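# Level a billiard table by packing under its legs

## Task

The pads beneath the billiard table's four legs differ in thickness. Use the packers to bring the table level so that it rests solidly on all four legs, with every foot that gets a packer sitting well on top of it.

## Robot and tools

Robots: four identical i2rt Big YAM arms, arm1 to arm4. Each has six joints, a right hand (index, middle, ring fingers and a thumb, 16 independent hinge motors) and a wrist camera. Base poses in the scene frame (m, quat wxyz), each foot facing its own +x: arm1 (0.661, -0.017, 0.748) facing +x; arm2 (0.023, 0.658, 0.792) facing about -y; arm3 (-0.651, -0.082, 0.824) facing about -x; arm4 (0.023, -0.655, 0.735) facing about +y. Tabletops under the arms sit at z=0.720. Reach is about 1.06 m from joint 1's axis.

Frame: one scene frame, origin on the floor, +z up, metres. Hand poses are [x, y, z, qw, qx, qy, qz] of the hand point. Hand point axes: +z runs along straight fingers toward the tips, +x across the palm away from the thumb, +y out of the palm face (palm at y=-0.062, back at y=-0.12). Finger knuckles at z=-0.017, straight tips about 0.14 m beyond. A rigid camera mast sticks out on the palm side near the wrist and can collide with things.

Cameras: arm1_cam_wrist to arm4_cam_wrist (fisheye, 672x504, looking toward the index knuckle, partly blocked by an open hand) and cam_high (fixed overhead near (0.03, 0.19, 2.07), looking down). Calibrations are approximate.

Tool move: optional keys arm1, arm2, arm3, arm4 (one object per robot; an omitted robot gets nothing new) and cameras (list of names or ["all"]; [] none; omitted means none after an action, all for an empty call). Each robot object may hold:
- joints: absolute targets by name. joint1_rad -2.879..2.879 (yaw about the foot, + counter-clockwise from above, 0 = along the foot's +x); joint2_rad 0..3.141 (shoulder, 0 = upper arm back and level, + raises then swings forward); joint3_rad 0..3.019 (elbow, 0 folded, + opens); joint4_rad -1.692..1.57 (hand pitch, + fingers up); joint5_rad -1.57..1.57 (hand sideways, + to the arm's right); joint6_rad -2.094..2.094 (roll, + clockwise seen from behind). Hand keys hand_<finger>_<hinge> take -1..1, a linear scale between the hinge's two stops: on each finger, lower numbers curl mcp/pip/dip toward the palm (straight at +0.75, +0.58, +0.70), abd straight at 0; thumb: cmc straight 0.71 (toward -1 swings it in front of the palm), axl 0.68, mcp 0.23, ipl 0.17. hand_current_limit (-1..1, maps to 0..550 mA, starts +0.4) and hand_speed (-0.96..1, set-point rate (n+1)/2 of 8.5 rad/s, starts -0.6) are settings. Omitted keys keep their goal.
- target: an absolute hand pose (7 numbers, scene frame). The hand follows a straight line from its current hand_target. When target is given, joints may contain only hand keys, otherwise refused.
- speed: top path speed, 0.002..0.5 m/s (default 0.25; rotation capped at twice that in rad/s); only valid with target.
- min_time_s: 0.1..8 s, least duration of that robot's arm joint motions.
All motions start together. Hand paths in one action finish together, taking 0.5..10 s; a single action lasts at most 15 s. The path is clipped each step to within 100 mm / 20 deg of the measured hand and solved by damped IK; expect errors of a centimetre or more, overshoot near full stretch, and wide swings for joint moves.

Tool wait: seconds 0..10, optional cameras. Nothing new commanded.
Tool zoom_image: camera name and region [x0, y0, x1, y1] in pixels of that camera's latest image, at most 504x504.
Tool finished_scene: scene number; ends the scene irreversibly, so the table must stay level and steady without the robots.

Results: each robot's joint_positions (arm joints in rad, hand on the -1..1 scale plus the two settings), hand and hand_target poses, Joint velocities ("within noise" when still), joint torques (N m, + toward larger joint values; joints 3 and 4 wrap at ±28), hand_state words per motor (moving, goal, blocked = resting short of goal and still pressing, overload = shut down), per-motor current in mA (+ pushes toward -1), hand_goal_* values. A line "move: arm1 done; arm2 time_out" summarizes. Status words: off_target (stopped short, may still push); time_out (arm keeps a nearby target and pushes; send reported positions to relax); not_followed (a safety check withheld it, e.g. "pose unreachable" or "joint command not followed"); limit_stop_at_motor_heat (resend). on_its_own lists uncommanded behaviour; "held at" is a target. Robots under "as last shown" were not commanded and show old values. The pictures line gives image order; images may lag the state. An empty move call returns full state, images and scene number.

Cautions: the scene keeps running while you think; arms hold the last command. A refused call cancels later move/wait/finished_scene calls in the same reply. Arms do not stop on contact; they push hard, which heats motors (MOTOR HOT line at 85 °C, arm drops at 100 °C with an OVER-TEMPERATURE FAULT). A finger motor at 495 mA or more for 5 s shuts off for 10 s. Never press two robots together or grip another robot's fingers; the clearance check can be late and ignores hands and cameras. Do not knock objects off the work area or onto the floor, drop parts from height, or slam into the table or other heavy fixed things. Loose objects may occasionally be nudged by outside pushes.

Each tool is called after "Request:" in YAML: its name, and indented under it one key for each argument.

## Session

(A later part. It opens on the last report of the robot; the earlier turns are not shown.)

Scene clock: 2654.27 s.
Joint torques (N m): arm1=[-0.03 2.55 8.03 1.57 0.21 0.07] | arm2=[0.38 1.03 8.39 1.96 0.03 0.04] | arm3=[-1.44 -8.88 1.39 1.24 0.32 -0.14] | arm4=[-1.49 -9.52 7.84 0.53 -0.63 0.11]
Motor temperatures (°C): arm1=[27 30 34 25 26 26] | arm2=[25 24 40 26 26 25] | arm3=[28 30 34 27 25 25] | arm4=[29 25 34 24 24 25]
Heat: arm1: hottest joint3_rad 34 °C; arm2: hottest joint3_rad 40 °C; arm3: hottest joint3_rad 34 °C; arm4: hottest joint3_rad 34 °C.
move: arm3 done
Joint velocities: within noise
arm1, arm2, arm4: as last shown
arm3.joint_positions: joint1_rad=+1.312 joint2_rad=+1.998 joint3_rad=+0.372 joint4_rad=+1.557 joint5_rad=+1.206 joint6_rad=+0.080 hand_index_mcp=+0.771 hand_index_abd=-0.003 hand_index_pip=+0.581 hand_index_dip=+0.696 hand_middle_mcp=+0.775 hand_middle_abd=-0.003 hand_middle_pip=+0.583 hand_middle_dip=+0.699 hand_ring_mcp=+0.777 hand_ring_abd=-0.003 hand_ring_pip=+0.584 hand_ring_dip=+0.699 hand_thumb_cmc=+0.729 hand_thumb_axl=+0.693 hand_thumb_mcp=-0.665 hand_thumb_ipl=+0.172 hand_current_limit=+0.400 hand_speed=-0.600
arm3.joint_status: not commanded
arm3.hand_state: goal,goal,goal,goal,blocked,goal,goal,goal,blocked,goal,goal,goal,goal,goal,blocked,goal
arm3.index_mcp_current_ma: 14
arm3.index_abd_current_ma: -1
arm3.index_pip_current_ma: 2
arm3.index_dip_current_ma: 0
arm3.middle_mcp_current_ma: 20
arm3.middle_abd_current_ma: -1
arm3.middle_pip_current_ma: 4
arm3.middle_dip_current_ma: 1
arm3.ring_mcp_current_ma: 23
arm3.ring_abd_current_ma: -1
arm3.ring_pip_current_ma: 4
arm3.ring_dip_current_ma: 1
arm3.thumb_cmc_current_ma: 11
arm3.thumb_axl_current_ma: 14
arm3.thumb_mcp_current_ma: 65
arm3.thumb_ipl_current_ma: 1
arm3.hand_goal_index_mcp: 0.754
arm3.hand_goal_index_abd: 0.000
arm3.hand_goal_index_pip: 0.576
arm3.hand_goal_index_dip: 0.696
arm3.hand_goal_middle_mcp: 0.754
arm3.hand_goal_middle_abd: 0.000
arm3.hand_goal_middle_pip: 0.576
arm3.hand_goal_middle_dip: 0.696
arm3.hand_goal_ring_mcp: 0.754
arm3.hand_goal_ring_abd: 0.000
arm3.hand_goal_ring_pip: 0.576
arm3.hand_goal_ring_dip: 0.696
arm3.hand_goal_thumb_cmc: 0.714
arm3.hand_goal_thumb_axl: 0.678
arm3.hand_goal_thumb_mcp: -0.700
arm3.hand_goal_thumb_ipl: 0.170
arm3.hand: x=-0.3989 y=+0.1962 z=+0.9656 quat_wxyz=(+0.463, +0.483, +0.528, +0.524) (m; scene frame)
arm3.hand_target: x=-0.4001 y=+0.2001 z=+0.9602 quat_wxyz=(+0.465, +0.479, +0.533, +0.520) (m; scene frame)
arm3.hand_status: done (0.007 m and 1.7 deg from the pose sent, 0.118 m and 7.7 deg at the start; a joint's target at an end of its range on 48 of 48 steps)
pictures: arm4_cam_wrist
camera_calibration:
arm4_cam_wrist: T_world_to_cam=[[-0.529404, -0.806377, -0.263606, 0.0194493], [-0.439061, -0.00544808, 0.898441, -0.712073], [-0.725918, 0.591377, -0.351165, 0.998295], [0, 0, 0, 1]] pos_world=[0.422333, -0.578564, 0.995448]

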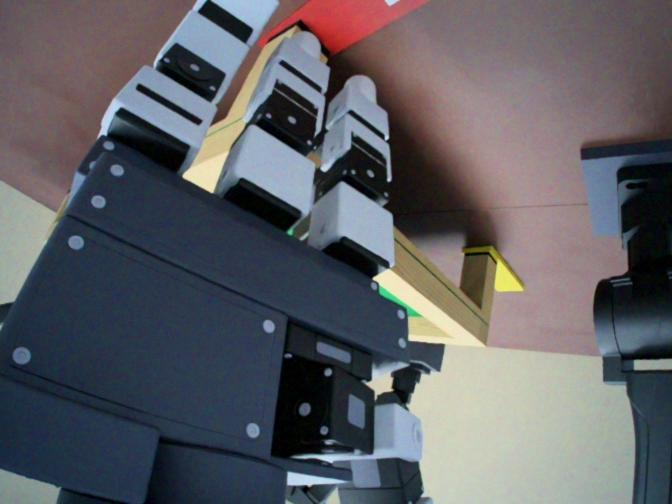

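Request:
move:
  arm3: {"joints":{"joint1_rad":1.28,"joint2_rad":1.5,"joint3_rad":0.55,"joint4_rad":1.0,"joint5_rad":1.17,"joint6_rad":0}}
  arm4: {"target":[0.3434,-0.56,1.05,-0.171,0.970,0.171,-0.030],"speed":0.2}

Request:
move:
  arm3: {"joints":{"joint1_rad":1.28,"joint2_rad":1.0,"joint3_rad":0.9,"joint4_rad":0.3,"joint5_rad":0.2,"joint6_rad":0}}
  arm4: {"joints":{"joint2_rad":0.637,"joint3_rad":1.5,"joint4_rad":-1.3,"joint5_rad":0,"joint6_rad":1.1},"min_time_s":2}
  cameras: ["cam_high","arm4_cam_wrist"]

Request:
wait:
  seconds: 1
  cameras: ["cam_high"]

Scene clock: 2667.67 s.
Joint torques (N m): arm1=[0.03 2.55 8.03 1.58 0.21 0.07] | arm2=[0.5 1.08 8.36 1.96 0.03 0.04] | arm3=[-2.49 -10.81 7.84 0.57 -0.01 -0.15] | arm4=[-1.55 -9.93 12.66 -0.46 -0.33 0.11]
Motor temperatures (°C): arm1=[27 30 34 25 26 26] | arm2=[25 24 40 26 26 25] | arm3=[28 30 34 27 25 25] | arm4=[29 25 34 24 24 25]
Heat: arm1: hottest joint3_rad 34 °C; arm2: hottest joint3_rad 40 °C; arm3: hottest joint3_rad 34 °C; arm4: hottest joint3_rad 34 °C.
move: arm3 done; arm4 off_target
Joint velocities: within noise
arm1, arm2: as last shown
arm3.joint_positions: joint1_rad=+1.288 joint2_rad=+1.507 joint3_rad=+0.531 joint4_rad=+1.011 joint5_rad=+1.170 joint6_rad=+0.009 hand_index_mcp=+0.771 hand_index_abd=-0.003 hand_index_pip=+0.581 hand_index_dip=+0.696 hand_middle_mcp=+0.773 hand_middle_abd=-0.003 hand_middle_pip=+0.583 hand_middle_dip=+0.699 hand_ring_mcp=+0.775 hand_ring_abd=-0.003 hand_ring_pip=+0.584 hand_ring_dip=+0.699 hand_thumb_cmc=+0.729 hand_thumb_axl=+0.693 hand_thumb_mcp=-0.665 hand_thumb_ipl=+0.172 hand_current_limit=+0.400 hand_speed=-0.600
arm3.joint_status: all done
arm3.hand_state: goal,goal,goal,goal,goal,goal,goal,goal,blocked,goal,goal,goal,goal,goal,blocked,goal
arm3.index_mcp_current_ma: 14
arm3.index_abd_current_ma: -1
arm3.index_pip_current_ma: 2
arm3.index_dip_current_ma: 0
arm3.middle_mcp_current_ma: 18
arm3.middle_abd_current_ma: -1
arm3.middle_pip_current_ma: 3
arm3.middle_dip_current_ma: 1
arm3.ring_mcp_current_ma: 20
arm3.ring_abd_current_ma: -1
arm3.ring_pip_current_ma: 4
arm3.ring_dip_current_ma: 1
arm3.thumb_cmc_current_ma: 11
arm3.thumb_axl_current_ma: 14
arm3.thumb_mcp_current_ma: 65
arm3.thumb_ipl_current_ma: 1
arm3.hand_goal_index_mcp: 0.754
arm3.hand_goal_index_abd: 0.000
arm3.hand_goal_index_pip: 0.576
arm3.hand_goal_index_dip: 0.696
arm3.hand_goal_middle_mcp: 0.754
arm3.hand_goal_middle_abd: 0.000
arm3.hand_goal_middle_pip: 0.576
arm3.hand_goal_middle_dip: 0.696
arm3.hand_goal_ring_mcp: 0.754
arm3.hand_goal_ring_abd: 0.000
arm3.hand_goal_ring_pip: 0.576
arm3.hand_goal_ring_dip: 0.696
arm3.hand_goal_thumb_cmc: 0.714
arm3.hand_goal_thumb_axl: 0.678
arm3.hand_goal_thumb_mcp: -0.700
arm3.hand_goal_thumb_ipl: 0.170
arm3.hand: x=-0.3784 y=+0.2517 z=+1.1103 quat_wxyz=(+0.461, +0.477, +0.515, +0.543) (m; scene frame)
arm3.hand_target: x=-0.3745 y=+0.2541 z=+1.1181 quat_wxyz=(+0.464, +0.479, +0.510, +0.544) (m; scene frame)
arm3.hand_status: not commanded
arm4.joint_positions: joint1_rad=-1.243 joint2_rad=+1.243 joint3_rad=+1.378 joint4_rad=-1.672 joint5_rad=-0.335 joint6_rad=+1.599 hand_index_mcp=+0.751 hand_index_abd=+0.001 hand_index_pip=+0.575 hand_index_dip=+0.694 hand_middle_mcp=+0.751 hand_middle_abd=+0.001 hand_middle_pip=+0.575 hand_middle_dip=+0.694 hand_ring_mcp=+0.848 hand_ring_abd=+0.001 hand_ring_pip=+0.103 hand_ring_dip=+0.303 hand_thumb_cmc=+1.000 hand_thumb_axl=+0.677 hand_thumb_mcp=+0.948 hand_thumb_ipl=+0.498 hand_current_limit=+0.400 hand_speed=-0.600
arm4.joint_status: not commanded
arm4.hand_state: goal,goal,goal,goal,goal,goal,goal,goal,goal,goal,goal,goal,goal,goal,goal,goal
arm4.index_mcp_current_ma: -11
arm4.index_abd_current_ma: 2
arm4.index_pip_current_ma: -4
arm4.index_dip_current_ma: -9
arm4.middle_mcp_current_ma: -10
arm4.middle_abd_current_ma: 2
arm4.middle_pip_current_ma: -4
arm4.middle_dip_current_ma: -9
arm4.ring_mcp_current_ma: -10
arm4.ring_abd_current_ma: 3
arm4.ring_pip_current_ma: 14
arm4.ring_dip_current_ma: 13
arm4.thumb_cmc_current_ma: -1
arm4.thumb_axl_current_ma: -3
arm4.thumb_mcp_current_ma: -10
arm4.thumb_ipl_current_ma: -8
arm4.hand_goal_index_mcp: 0.754
arm4.hand_goal_index_abd: 0.000
arm4.hand_goal_index_pip: 0.576
arm4.hand_goal_index_dip: 0.696
arm4.hand_goal_middle_mcp: 0.754
arm4.hand_goal_middle_abd: 0.000
arm4.hand_goal_middle_pip: 0.576
arm4.hand_goal_middle_dip: 0.696
arm4.hand_goal_ring_mcp: 0.850
arm4.hand_goal_ring_abd: 0.000
arm4.hand_goal_ring_pip: 0.100
arm4.hand_goal_ring_dip: 0.300
arm4.hand_goal_thumb_cmc: 1.000
arm4.hand_goal_thumb_axl: 0.678
arm4.hand_goal_thumb_mcp: 0.950
arm4.hand_goal_thumb_ipl: 0.500
arm4.hand: x=+0.3351 y=-0.5565 z=+1.0309 quat_wxyz=(-0.167, +0.970, +0.173, -0.018) (m; scene frame)
arm4.hand_target: x=+0.3427 y=-0.5599 z=+1.0490 quat_wxyz=(-0.169, +0.972, +0.165, +0.001) (m; scene frame)
arm4.hand_status: off_target (0.021 m and 1.4 deg from the pose sent, 0.164 m and 1.5 deg at the start; a joint's target at an end of its range on 22 of 46 steps)
pictures: none

Scene clock: 2670.37 s.
Joint torques (N m): arm1=[0.03 2.61 8.03 1.58 0.21 0.07] | arm2=[0.44 0.91 8.38 2 0.03 0.02] | arm3=[-2.43 -6.36 13.37 1.13 -0.21 -0.13] | arm4=[-1.61 1.73 10.74 3.29 0.1 -0.15]
Motor temperatures (°C): arm1=[27 30 34 25 26 26] | arm2=[25 24 40 26 26 25] | arm3=[28 30 34 27 25 25] | arm4=[29 25 35 24 24 25]
Heat: arm1: hottest joint3_rad 34 °C; arm2: hottest joint3_rad 40 °C; arm3: hottest joint3_rad 34 °C; arm4: hottest joint3_rad 35 °C.
move: arm3 done; arm4 done
Joint velocities: within noise
arm1.joint_positions: joint1_rad=-1.270 joint2_rad=+0.634 joint3_rad=+1.427 joint4_rad=-1.285 joint5_rad=-0.004 joint6_rad=+0.988 hand_index_mcp=+0.908 hand_index_abd=+0.002 hand_index_pip=+0.576 hand_index_dip=+0.696 hand_middle_mcp=+0.909 hand_middle_abd=+0.001 hand_middle_pip=+0.576 hand_middle_dip=+0.694 hand_ring_mcp=+0.908 hand_ring_abd=+0.003 hand_ring_pip=+0.576 hand_ring_dip=+0.694 hand_thumb_cmc=+1.000 hand_thumb_axl=+0.676 hand_thumb_mcp=+0.948 hand_thumb_ipl=+0.498 hand_current_limit=+0.000 hand_speed=-0.600
arm1.joint_status: not commanded
arm1.hand_state: goal,goal,goal,goal,goal,goal,goal,goal,goal,goal,goal,goal,goal,goal,goal,goal
arm1.index_mcp_current_ma: 35
arm1.index_abd_current_ma: 7
arm1.index_pip_current_ma: 1
arm1.index_dip_current_ma: 1
arm1.middle_mcp_current_ma: 40
arm1.middle_abd_current_ma: 2
arm1.middle_pip_current_ma: 0
arm1.middle_dip_current_ma: -9
arm1.ring_mcp_current_ma: 35
arm1.ring_abd_current_ma: 9
arm1.ring_pip_current_ma: 0
arm1.ring_dip_current_ma: -8
arm1.thumb_cmc_current_ma: 0
arm1.thumb_axl_current_ma: -9
arm1.thumb_mcp_current_ma: -10
arm1.thumb_ipl_current_ma: -10
arm1.hand_goal_index_mcp: 0.900
arm1.hand_goal_index_abd: 0.000
arm1.hand_goal_index_pip: 0.576
arm1.hand_goal_index_dip: 0.696
arm1.hand_goal_middle_mcp: 0.900
arm1.hand_goal_middle_abd: 0.000
arm1.hand_goal_middle_pip: 0.576
arm1.hand_goal_middle_dip: 0.696
arm1.hand_goal_ring_mcp: 0.900
arm1.hand_goal_ring_abd: 0.000
arm1.hand_goal_ring_pip: 0.576
arm1.hand_goal_ring_dip: 0.696
arm1.hand_goal_thumb_cmc: 1.000
arm1.hand_goal_thumb_axl: 0.678
arm1.hand_goal_thumb_mcp: 0.950
arm1.hand_goal_thumb_ipl: 0.500
arm1.hand: x=+0.6663 y=+0.2473 z=+1.3398 quat_wxyz=(-0.309, +0.290, +0.805, +0.415) (m; scene frame)
arm1.hand_target: x=+0.6712 y=+0.2429 z=+1.3461 quat_wxyz=(-0.309, +0.300, +0.801, +0.417) (m; scene frame)
arm1.hand_status: not commanded
arm2: as last shown
arm3.joint_positions: joint1_rad=+1.287 joint2_rad=+0.989 joint3_rad=+0.872 joint4_rad=+0.311 joint5_rad=+0.203 joint6_rad=+0.008 hand_index_mcp=+0.771 hand_index_abd=-0.003 hand_index_pip=+0.581 hand_index_dip=+0.696 hand_middle_mcp=+0.769 hand_middle_abd=-0.003 hand_middle_pip=+0.582 hand_middle_dip=+0.699 hand_ring_mcp=+0.770 hand_ring_abd=-0.003 hand_ring_pip=+0.583 hand_ring_dip=+0.699 hand_thumb_cmc=+0.729 hand_thumb_axl=+0.693 hand_thumb_mcp=-0.665 hand_thumb_ipl=+0.172 hand_current_limit=+0.400 hand_speed=-0.600
arm3.joint_status: all done
arm3.hand_state: goal,goal,goal,goal,goal,goal,goal,goal,goal,goal,goal,goal,goal,goal,blocked,goal
arm3.index_mcp_current_ma: 14
arm3.index_abd_current_ma: -1
arm3.index_pip_current_ma: 2
arm3.index_dip_current_ma: 0
arm3.middle_mcp_current_ma: 12
arm3.middle_abd_current_ma: -1
arm3.middle_pip_current_ma: 2
arm3.middle_dip_current_ma: 1
arm3.ring_mcp_current_ma: 13
arm3.ring_abd_current_ma: -1
arm3.ring_pip_current_ma: 3
arm3.ring_dip_current_ma: 1
arm3.thumb_cmc_current_ma: 11
arm3.thumb_axl_current_ma: 14
arm3.thumb_mcp_current_ma: 65
arm3.thumb_ipl_current_ma: 1
arm3.hand_goal_index_mcp: 0.754
arm3.hand_goal_index_abd: 0.000
arm3.hand_goal_index_pip: 0.576
arm3.hand_goal_index_dip: 0.696
arm3.hand_goal_middle_mcp: 0.754
arm3.hand_goal_middle_abd: 0.000
arm3.hand_goal_middle_pip: 0.576
arm3.hand_goal_middle_dip: 0.696
arm3.hand_goal_ring_mcp: 0.754
arm3.hand_goal_ring_abd: 0.000
arm3.hand_goal_ring_pip: 0.576
arm3.hand_goal_ring_dip: 0.696
arm3.hand_goal_thumb_cmc: 0.714
arm3.hand_goal_thumb_axl: 0.678
arm3.hand_goal_thumb_mcp: -0.700
arm3.hand_goal_thumb_ipl: 0.170
arm3.hand: x=-0.4649 y=+0.3510 z=+1.3939 quat_wxyz=(+0.169, +0.169, +0.614, +0.753) (m; scene frame)
arm3.hand_target: x=-0.4619 y=+0.3537 z=+1.4037 quat_wxyz=(+0.174, +0.167, +0.611, +0.754) (m; scene frame)
arm3.hand_status: not commanded
arm4.joint_positions: joint1_rad=-1.243 joint2_rad=+0.637 joint3_rad=+1.464 joint4_rad=-1.319 joint5_rad=-0.003 joint6_rad=+1.108 hand_index_mcp=+0.755 hand_index_abd=+0.001 hand_index_pip=+0.575 hand_index_dip=+0.694 hand_middle_mcp=+0.755 hand_middle_abd=+0.001 hand_middle_pip=+0.575 hand_middle_dip=+0.694 hand_ring_mcp=+0.851 hand_ring_abd=+0.001 hand_ring_pip=+0.103 hand_ring_dip=+0.303 hand_thumb_cmc=+1.000 hand_thumb_axl=+0.677 hand_thumb_mcp=+0.948 hand_thumb_ipl=+0.498 hand_current_limit=+0.400 hand_speed=-0.600
arm4.joint_status: all done
arm4.hand_state: goal,goal,goal,goal,goal,goal,goal,goal,goal,goal,goal,goal,goal,goal,goal,goal
arm4.index_mcp_current_ma: 3
arm4.index_abd_current_ma: 2
arm4.index_pip_current_ma: -4
arm4.index_dip_current_ma: -9
arm4.middle_mcp_current_ma: 2
arm4.middle_abd_current_ma: 2
arm4.middle_pip_current_ma: -4
arm4.middle_dip_current_ma: -9
arm4.ring_mcp_current_ma: 3
arm4.ring_abd_current_ma: 3
arm4.ring_pip_current_ma: 14
arm4.ring_dip_current_ma: 13
arm4.thumb_cmc_current_ma: -1
arm4.thumb_axl_current_ma: -3
arm4.thumb_mcp_current_ma: -10
arm4.thumb_ipl_current_ma: -8
arm4.hand_goal_index_mcp: 0.754
arm4.hand_goal_index_abd: 0.000
arm4.hand_goal_index_pip: 0.576
arm4.hand_goal_index_dip: 0.696
arm4.hand_goal_middle_mcp: 0.754
arm4.hand_goal_middle_abd: 0.000
arm4.hand_goal_middle_pip: 0.576
arm4.hand_goal_middle_dip: 0.696
arm4.hand_goal_ring_mcp: 0.850
arm4.hand_goal_ring_abd: 0.000
arm4.hand_goal_ring_pip: 0.100
arm4.hand_goal_ring_dip: 0.300
arm4.hand_goal_thumb_cmc: 1.000
arm4.hand_goal_thumb_axl: 0.678
arm4.hand_goal_thumb_mcp: 0.950
arm4.hand_goal_thumb_ipl: 0.500
arm4.hand: x=+0.2815 y=-0.6459 z=+1.3249 quat_wxyz=(+0.020, +0.784, +0.350, +0.513) (m; scene frame)
arm4.hand_target: x=+0.2771 y=-0.6523 z=+1.3474 quat_wxyz=(+0.029, +0.772, +0.340, +0.536) (m; scene frame)
arm4.hand_status: not commanded
pictures: arm4_cam_wrist, cam_high
camera_calibration:
arm4_cam_wrist: T_world_to_cam=[[0.182667, -0.894996, -0.406959, -0.0506263], [-0.982253, -0.148205, -0.114954, 0.270404], [0.0425703, 0.420735, -0.906184, 1.57804], [0, 0, 0, 1]] pos_world=[0.207675, -0.66917, 1.44047]

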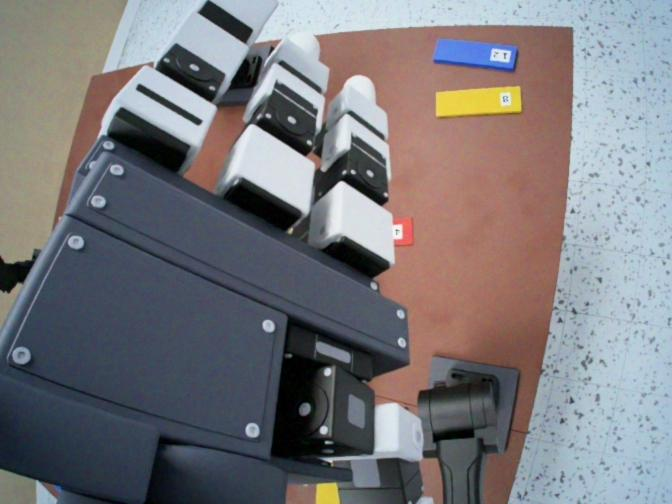

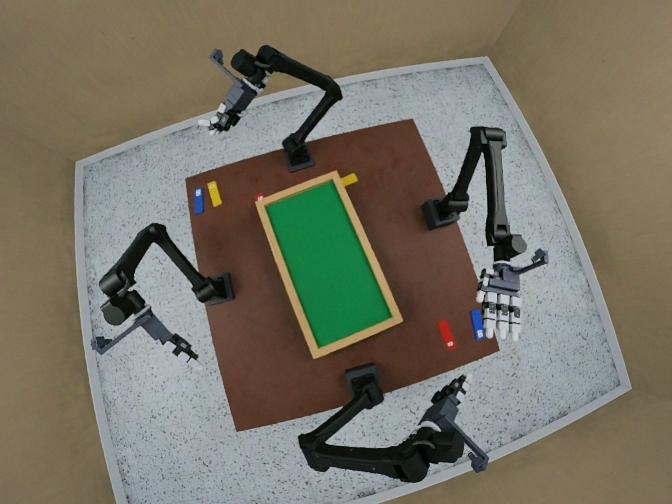

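Scene clock: 2671.37 s.
Joint torques (N m): arm1=[0.03 2.61 8.03 1.57 0.21 0.07] | arm2=[0.5 0.85 8.38 2.03 0.02 0.02] | arm3=[-2.55 -6.36 13.26 1.25 -0.2 -0.13] | arm4=[-1.55 1.61 10.71 3.3 0.09 -0.15]
Motor temperatures (°C): arm1=[27 30 34 25 26 26] | arm2=[25 24 40 26 26 25] | arm3=[28 30 34 27 25 25] | arm4=[29 25 35 24 24 25]
Heat: arm1: hottest joint3_rad 34 °C; arm2: hottest joint3_rad 40 °C; arm3: hottest joint3_rad 34 °C; arm4: hottest joint3_rad 35 °C.
Joint velocities: within noise
arm1.joint_positions: joint1_rad=-1.270 joint2_rad=+0.634 joint3_rad=+1.427 joint4_rad=-1.285 joint5_rad=-0.004 joint6_rad=+0.988 hand_index_mcp=+0.908 hand_index_abd=+0.002 hand_index_pip=+0.576 hand_index_dip=+0.696 hand_middle_mcp=+0.909 hand_middle_abd=+0.001 hand_middle_pip=+0.576 hand_middle_dip=+0.694 hand_ring_mcp=+0.908 hand_ring_abd=+0.003 hand_ring_pip=+0.576 hand_ring_dip=+0.694 hand_thumb_cmc=+1.000 hand_thumb_axl=+0.676 hand_thumb_mcp=+0.948 hand_thumb_ipl=+0.498 hand_current_limit=+0.000 hand_speed=-0.600
arm1.joint_status: not commanded
arm1.hand_state: goal,goal,goal,goal,goal,goal,goal,goal,goal,goal,goal,goal,goal,goal,goal,goal
arm1.index_mcp_current_ma: 35
arm1.index_abd_current_ma: 7
arm1.index_pip_current_ma: 1
arm1.index_dip_current_ma: 1
arm1.middle_mcp_current_ma: 40
arm1.middle_abd_current_ma: 2
arm1.middle_pip_current_ma: 0
arm1.middle_dip_current_ma: -9
arm1.ring_mcp_current_ma: 35
arm1.ring_abd_current_ma: 9
arm1.ring_pip_current_ma: 0
arm1.ring_dip_current_ma: -8
arm1.thumb_cmc_current_ma: 0
arm1.thumb_axl_current_ma: -9
arm1.thumb_mcp_current_ma: -10
arm1.thumb_ipl_current_ma: -10
arm1.hand_goal_index_mcp: 0.900
arm1.hand_goal_index_abd: 0.000
arm1.hand_goal_index_pip: 0.576
arm1.hand_goal_index_dip: 0.696
arm1.hand_goal_middle_mcp: 0.900
arm1.hand_goal_middle_abd: 0.000
arm1.hand_goal_middle_pip: 0.576
arm1.hand_goal_middle_dip: 0.696
arm1.hand_goal_ring_mcp: 0.900
arm1.hand_goal_ring_abd: 0.000
arm1.hand_goal_ring_pip: 0.576
arm1.hand_goal_ring_dip: 0.696
arm1.hand_goal_thumb_cmc: 1.000
arm1.hand_goal_thumb_axl: 0.678
arm1.hand_goal_thumb_mcp: 0.950
arm1.hand_goal_thumb_ipl: 0.500
arm1.hand: x=+0.6663 y=+0.2473 z=+1.3398 quat_wxyz=(-0.309, +0.290, +0.805, +0.415) (m; scene frame)
arm1.hand_target: x=+0.6712 y=+0.2429 z=+1.3461 quat_wxyz=(-0.309, +0.300, +0.801, +0.417) (m; scene frame)
arm1.hand_status: not commanded
arm2.joint_positions: joint1_rad=-1.392 joint2_rad=+0.629 joint3_rad=+1.352 joint4_rad=-1.444 joint5_rad=-0.034 joint6_rad=+1.107 hand_index_mcp=+0.755 hand_index_abd=+0.000 hand_index_pip=+0.577 hand_index_dip=+0.696 hand_middle_mcp=+0.755 hand_middle_abd=+0.000 hand_middle_pip=+0.577 hand_middle_dip=+0.696 hand_ring_mcp=+0.755 hand_ring_abd=+0.000 hand_ring_pip=+0.577 hand_ring_dip=+0.696 hand_thumb_cmc=+0.714 hand_thumb_axl=+0.677 hand_thumb_mcp=+0.225 hand_thumb_ipl=+0.168 hand_current_limit=+0.400 hand_speed=-0.600
arm2.joint_status: not commanded
arm2.hand_state: goal,goal,goal,goal,goal,goal,goal,goal,goal,goal,goal,goal,goal,goal,goal,goal
arm2.index_mcp_current_ma: 2
arm2.index_abd_current_ma: 0
arm2.index_pip_current_ma: 2
arm2.index_dip_current_ma: 0
arm2.middle_mcp_current_ma: 2
arm2.middle_abd_current_ma: 0
arm2.middle_pip_current_ma: 2
arm2.middle_dip_current_ma: 0
arm2.ring_mcp_current_ma: 2
arm2.ring_abd_current_ma: 0
arm2.ring_pip_current_ma: 2
arm2.ring_dip_current_ma: 0
arm2.thumb_cmc_current_ma: 1
arm2.thumb_axl_current_ma: -2
arm2.thumb_mcp_current_ma: -3
arm2.thumb_ipl_current_ma: -1
arm2.hand_goal_index_mcp: 0.754
arm2.hand_goal_index_abd: 0.000
arm2.hand_goal_index_pip: 0.576
arm2.hand_goal_index_dip: 0.696
arm2.hand_goal_middle_mcp: 0.754
arm2.hand_goal_middle_abd: 0.000
arm2.hand_goal_middle_pip: 0.576
arm2.hand_goal_middle_dip: 0.696
arm2.hand_goal_ring_mcp: 0.754
arm2.hand_goal_ring_abd: 0.000
arm2.hand_goal_ring_pip: 0.576
arm2.hand_goal_ring_dip: 0.696
arm2.hand_goal_thumb_cmc: 0.714
arm2.hand_goal_thumb_axl: 0.678
arm2.hand_goal_thumb_mcp: 0.226
arm2.hand_goal_thumb_ipl: 0.168
arm2.hand: x=-0.2326 y=+0.7017 z=+1.2986 quat_wxyz=(+0.407, +0.285, -0.867, -0.044) (m; scene frame)
arm2.hand_target: x=-0.2310 y=+0.7040 z=+1.3114 quat_wxyz=(+0.420, +0.280, -0.862, -0.048) (m; scene frame)
arm2.hand_status: not commanded
arm3.joint_positions: joint1_rad=+1.287 joint2_rad=+0.989 joint3_rad=+0.872 joint4_rad=+0.311 joint5_rad=+0.203 joint6_rad=+0.008 hand_index_mcp=+0.771 hand_index_abd=-0.003 hand_index_pip=+0.581 hand_index_dip=+0.696 hand_middle_mcp=+0.769 hand_middle_abd=-0.003 hand_middle_pip=+0.582 hand_middle_dip=+0.699 hand_ring_mcp=+0.770 hand_ring_abd=-0.003 hand_ring_pip=+0.583 hand_ring_dip=+0.699 hand_thumb_cmc=+0.729 hand_thumb_axl=+0.693 hand_thumb_mcp=-0.665 hand_thumb_ipl=+0.172 hand_current_limit=+0.400 hand_speed=-0.600
arm3.joint_status: all done
arm3.hand_state: goal,goal,goal,goal,goal,goal,goal,goal,goal,goal,goal,goal,goal,goal,blocked,goal
arm3.index_mcp_current_ma: 14
arm3.index_abd_current_ma: -1
arm3.index_pip_current_ma: 2
arm3.index_dip_current_ma: 0
arm3.middle_mcp_current_ma: 12
arm3.middle_abd_current_ma: -1
arm3.middle_pip_current_ma: 2
arm3.middle_dip_current_ma: 1
arm3.ring_mcp_current_ma: 13
arm3.ring_abd_current_ma: -1
arm3.ring_pip_current_ma: 3
arm3.ring_dip_current_ma: 1
arm3.thumb_cmc_current_ma: 11
arm3.thumb_axl_current_ma: 14
arm3.thumb_mcp_current_ma: 65
arm3.thumb_ipl_current_ma: 1
arm3.hand_goal_index_mcp: 0.754
arm3.hand_goal_index_abd: 0.000
arm3.hand_goal_index_pip: 0.576
arm3.hand_goal_index_dip: 0.696
arm3.hand_goal_middle_mcp: 0.754
arm3.hand_goal_middle_abd: 0.000
arm3.hand_goal_middle_pip: 0.576
arm3.hand_goal_middle_dip: 0.696
arm3.hand_goal_ring_mcp: 0.754
arm3.hand_goal_ring_abd: 0.000
arm3.hand_goal_ring_pip: 0.576
arm3.hand_goal_ring_dip: 0.696
arm3.hand_goal_thumb_cmc: 0.714
arm3.hand_goal_thumb_axl: 0.678
arm3.hand_goal_thumb_mcp: -0.700
arm3.hand_goal_thumb_ipl: 0.170
arm3.hand: x=-0.4649 y=+0.3510 z=+1.3939 quat_wxyz=(+0.169, +0.169, +0.614, +0.753) (m; scene frame)
arm3.hand_target: x=-0.4619 y=+0.3537 z=+1.4037 quat_wxyz=(+0.174, +0.167, +0.611, +0.754) (m; scene frame)
arm3.hand_status: not commanded
arm4.joint_positions: joint1_rad=-1.243 joint2_rad=+0.637 joint3_rad=+1.464 joint4_rad=-1.319 joint5_rad=-0.003 joint6_rad=+1.107 hand_index_mcp=+0.755 hand_index_abd=+0.001 hand_index_pip=+0.575 hand_index_dip=+0.694 hand_middle_mcp=+0.755 hand_middle_abd=+0.001 hand_middle_pip=+0.575 hand_middle_dip=+0.694 hand_ring_mcp=+0.851 hand_ring_abd=+0.001 hand_ring_pip=+0.103 hand_ring_dip=+0.303 hand_thumb_cmc=+1.000 hand_thumb_axl=+0.677 hand_thumb_mcp=+0.948 hand_thumb_ipl=+0.498 hand_current_limit=+0.400 hand_speed=-0.600
arm4.joint_status: all done
arm4.hand_state: goal,goal,goal,goal,goal,goal,goal,goal,goal,goal,goal,goal,goal,goal,goal,goal
arm4.index_mcp_current_ma: 3
arm4.index_abd_current_ma: 2
arm4.index_pip_current_ma: -4
arm4.index_dip_current_ma: -9
arm4.middle_mcp_current_ma: 2
arm4.middle_abd_current_ma: 2
arm4.middle_pip_current_ma: -4
arm4.middle_dip_current_ma: -9
arm4.ring_mcp_current_ma: 3
arm4.ring_abd_current_ma: 3
arm4.ring_pip_current_ma: 14
arm4.ring_dip_current_ma: 13
arm4.thumb_cmc_current_ma: -1
arm4.thumb_axl_current_ma: -3
arm4.thumb_mcp_current_ma: -10
arm4.thumb_ipl_current_ma: -8
arm4.hand_goal_index_mcp: 0.754
arm4.hand_goal_index_abd: 0.000
arm4.hand_goal_index_pip: 0.576
arm4.hand_goal_index_dip: 0.696
arm4.hand_goal_middle_mcp: 0.754
arm4.hand_goal_middle_abd: 0.000
arm4.hand_goal_middle_pip: 0.576
arm4.hand_goal_middle_dip: 0.696
arm4.hand_goal_ring_mcp: 0.850
arm4.hand_goal_ring_abd: 0.000
arm4.hand_goal_ring_pip: 0.100
arm4.hand_goal_ring_dip: 0.300
arm4.hand_goal_thumb_cmc: 1.000
arm4.hand_goal_thumb_axl: 0.678
arm4.hand_goal_thumb_mcp: 0.950
arm4.hand_goal_thumb_ipl: 0.500
arm4.hand: x=+0.2815 y=-0.6459 z=+1.3249 quat_wxyz=(+0.020, +0.784, +0.350, +0.513) (m; scene frame)
arm4.hand_target: x=+0.2771 y=-0.6523 z=+1.3474 quat_wxyz=(+0.029, +0.772, +0.340, +0.536) (m; scene frame)
arm4.hand_status: not commanded
wait: 1.00 s; at rest by 0.27 s
pictures: cam_high

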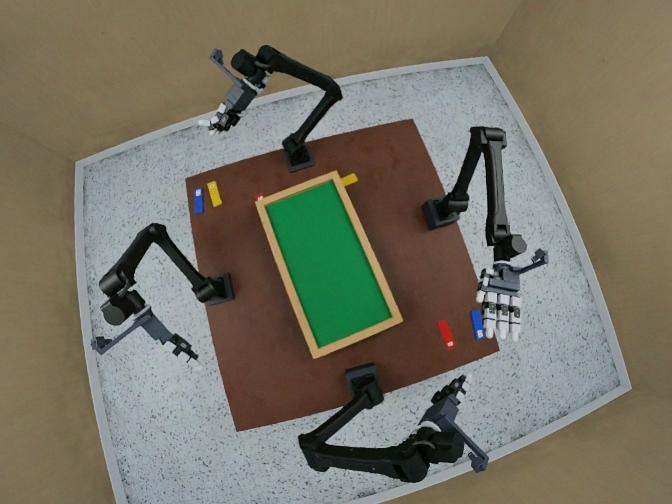

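Request:
finished_scene:
  scene: 1

The scene is finished: the task was done.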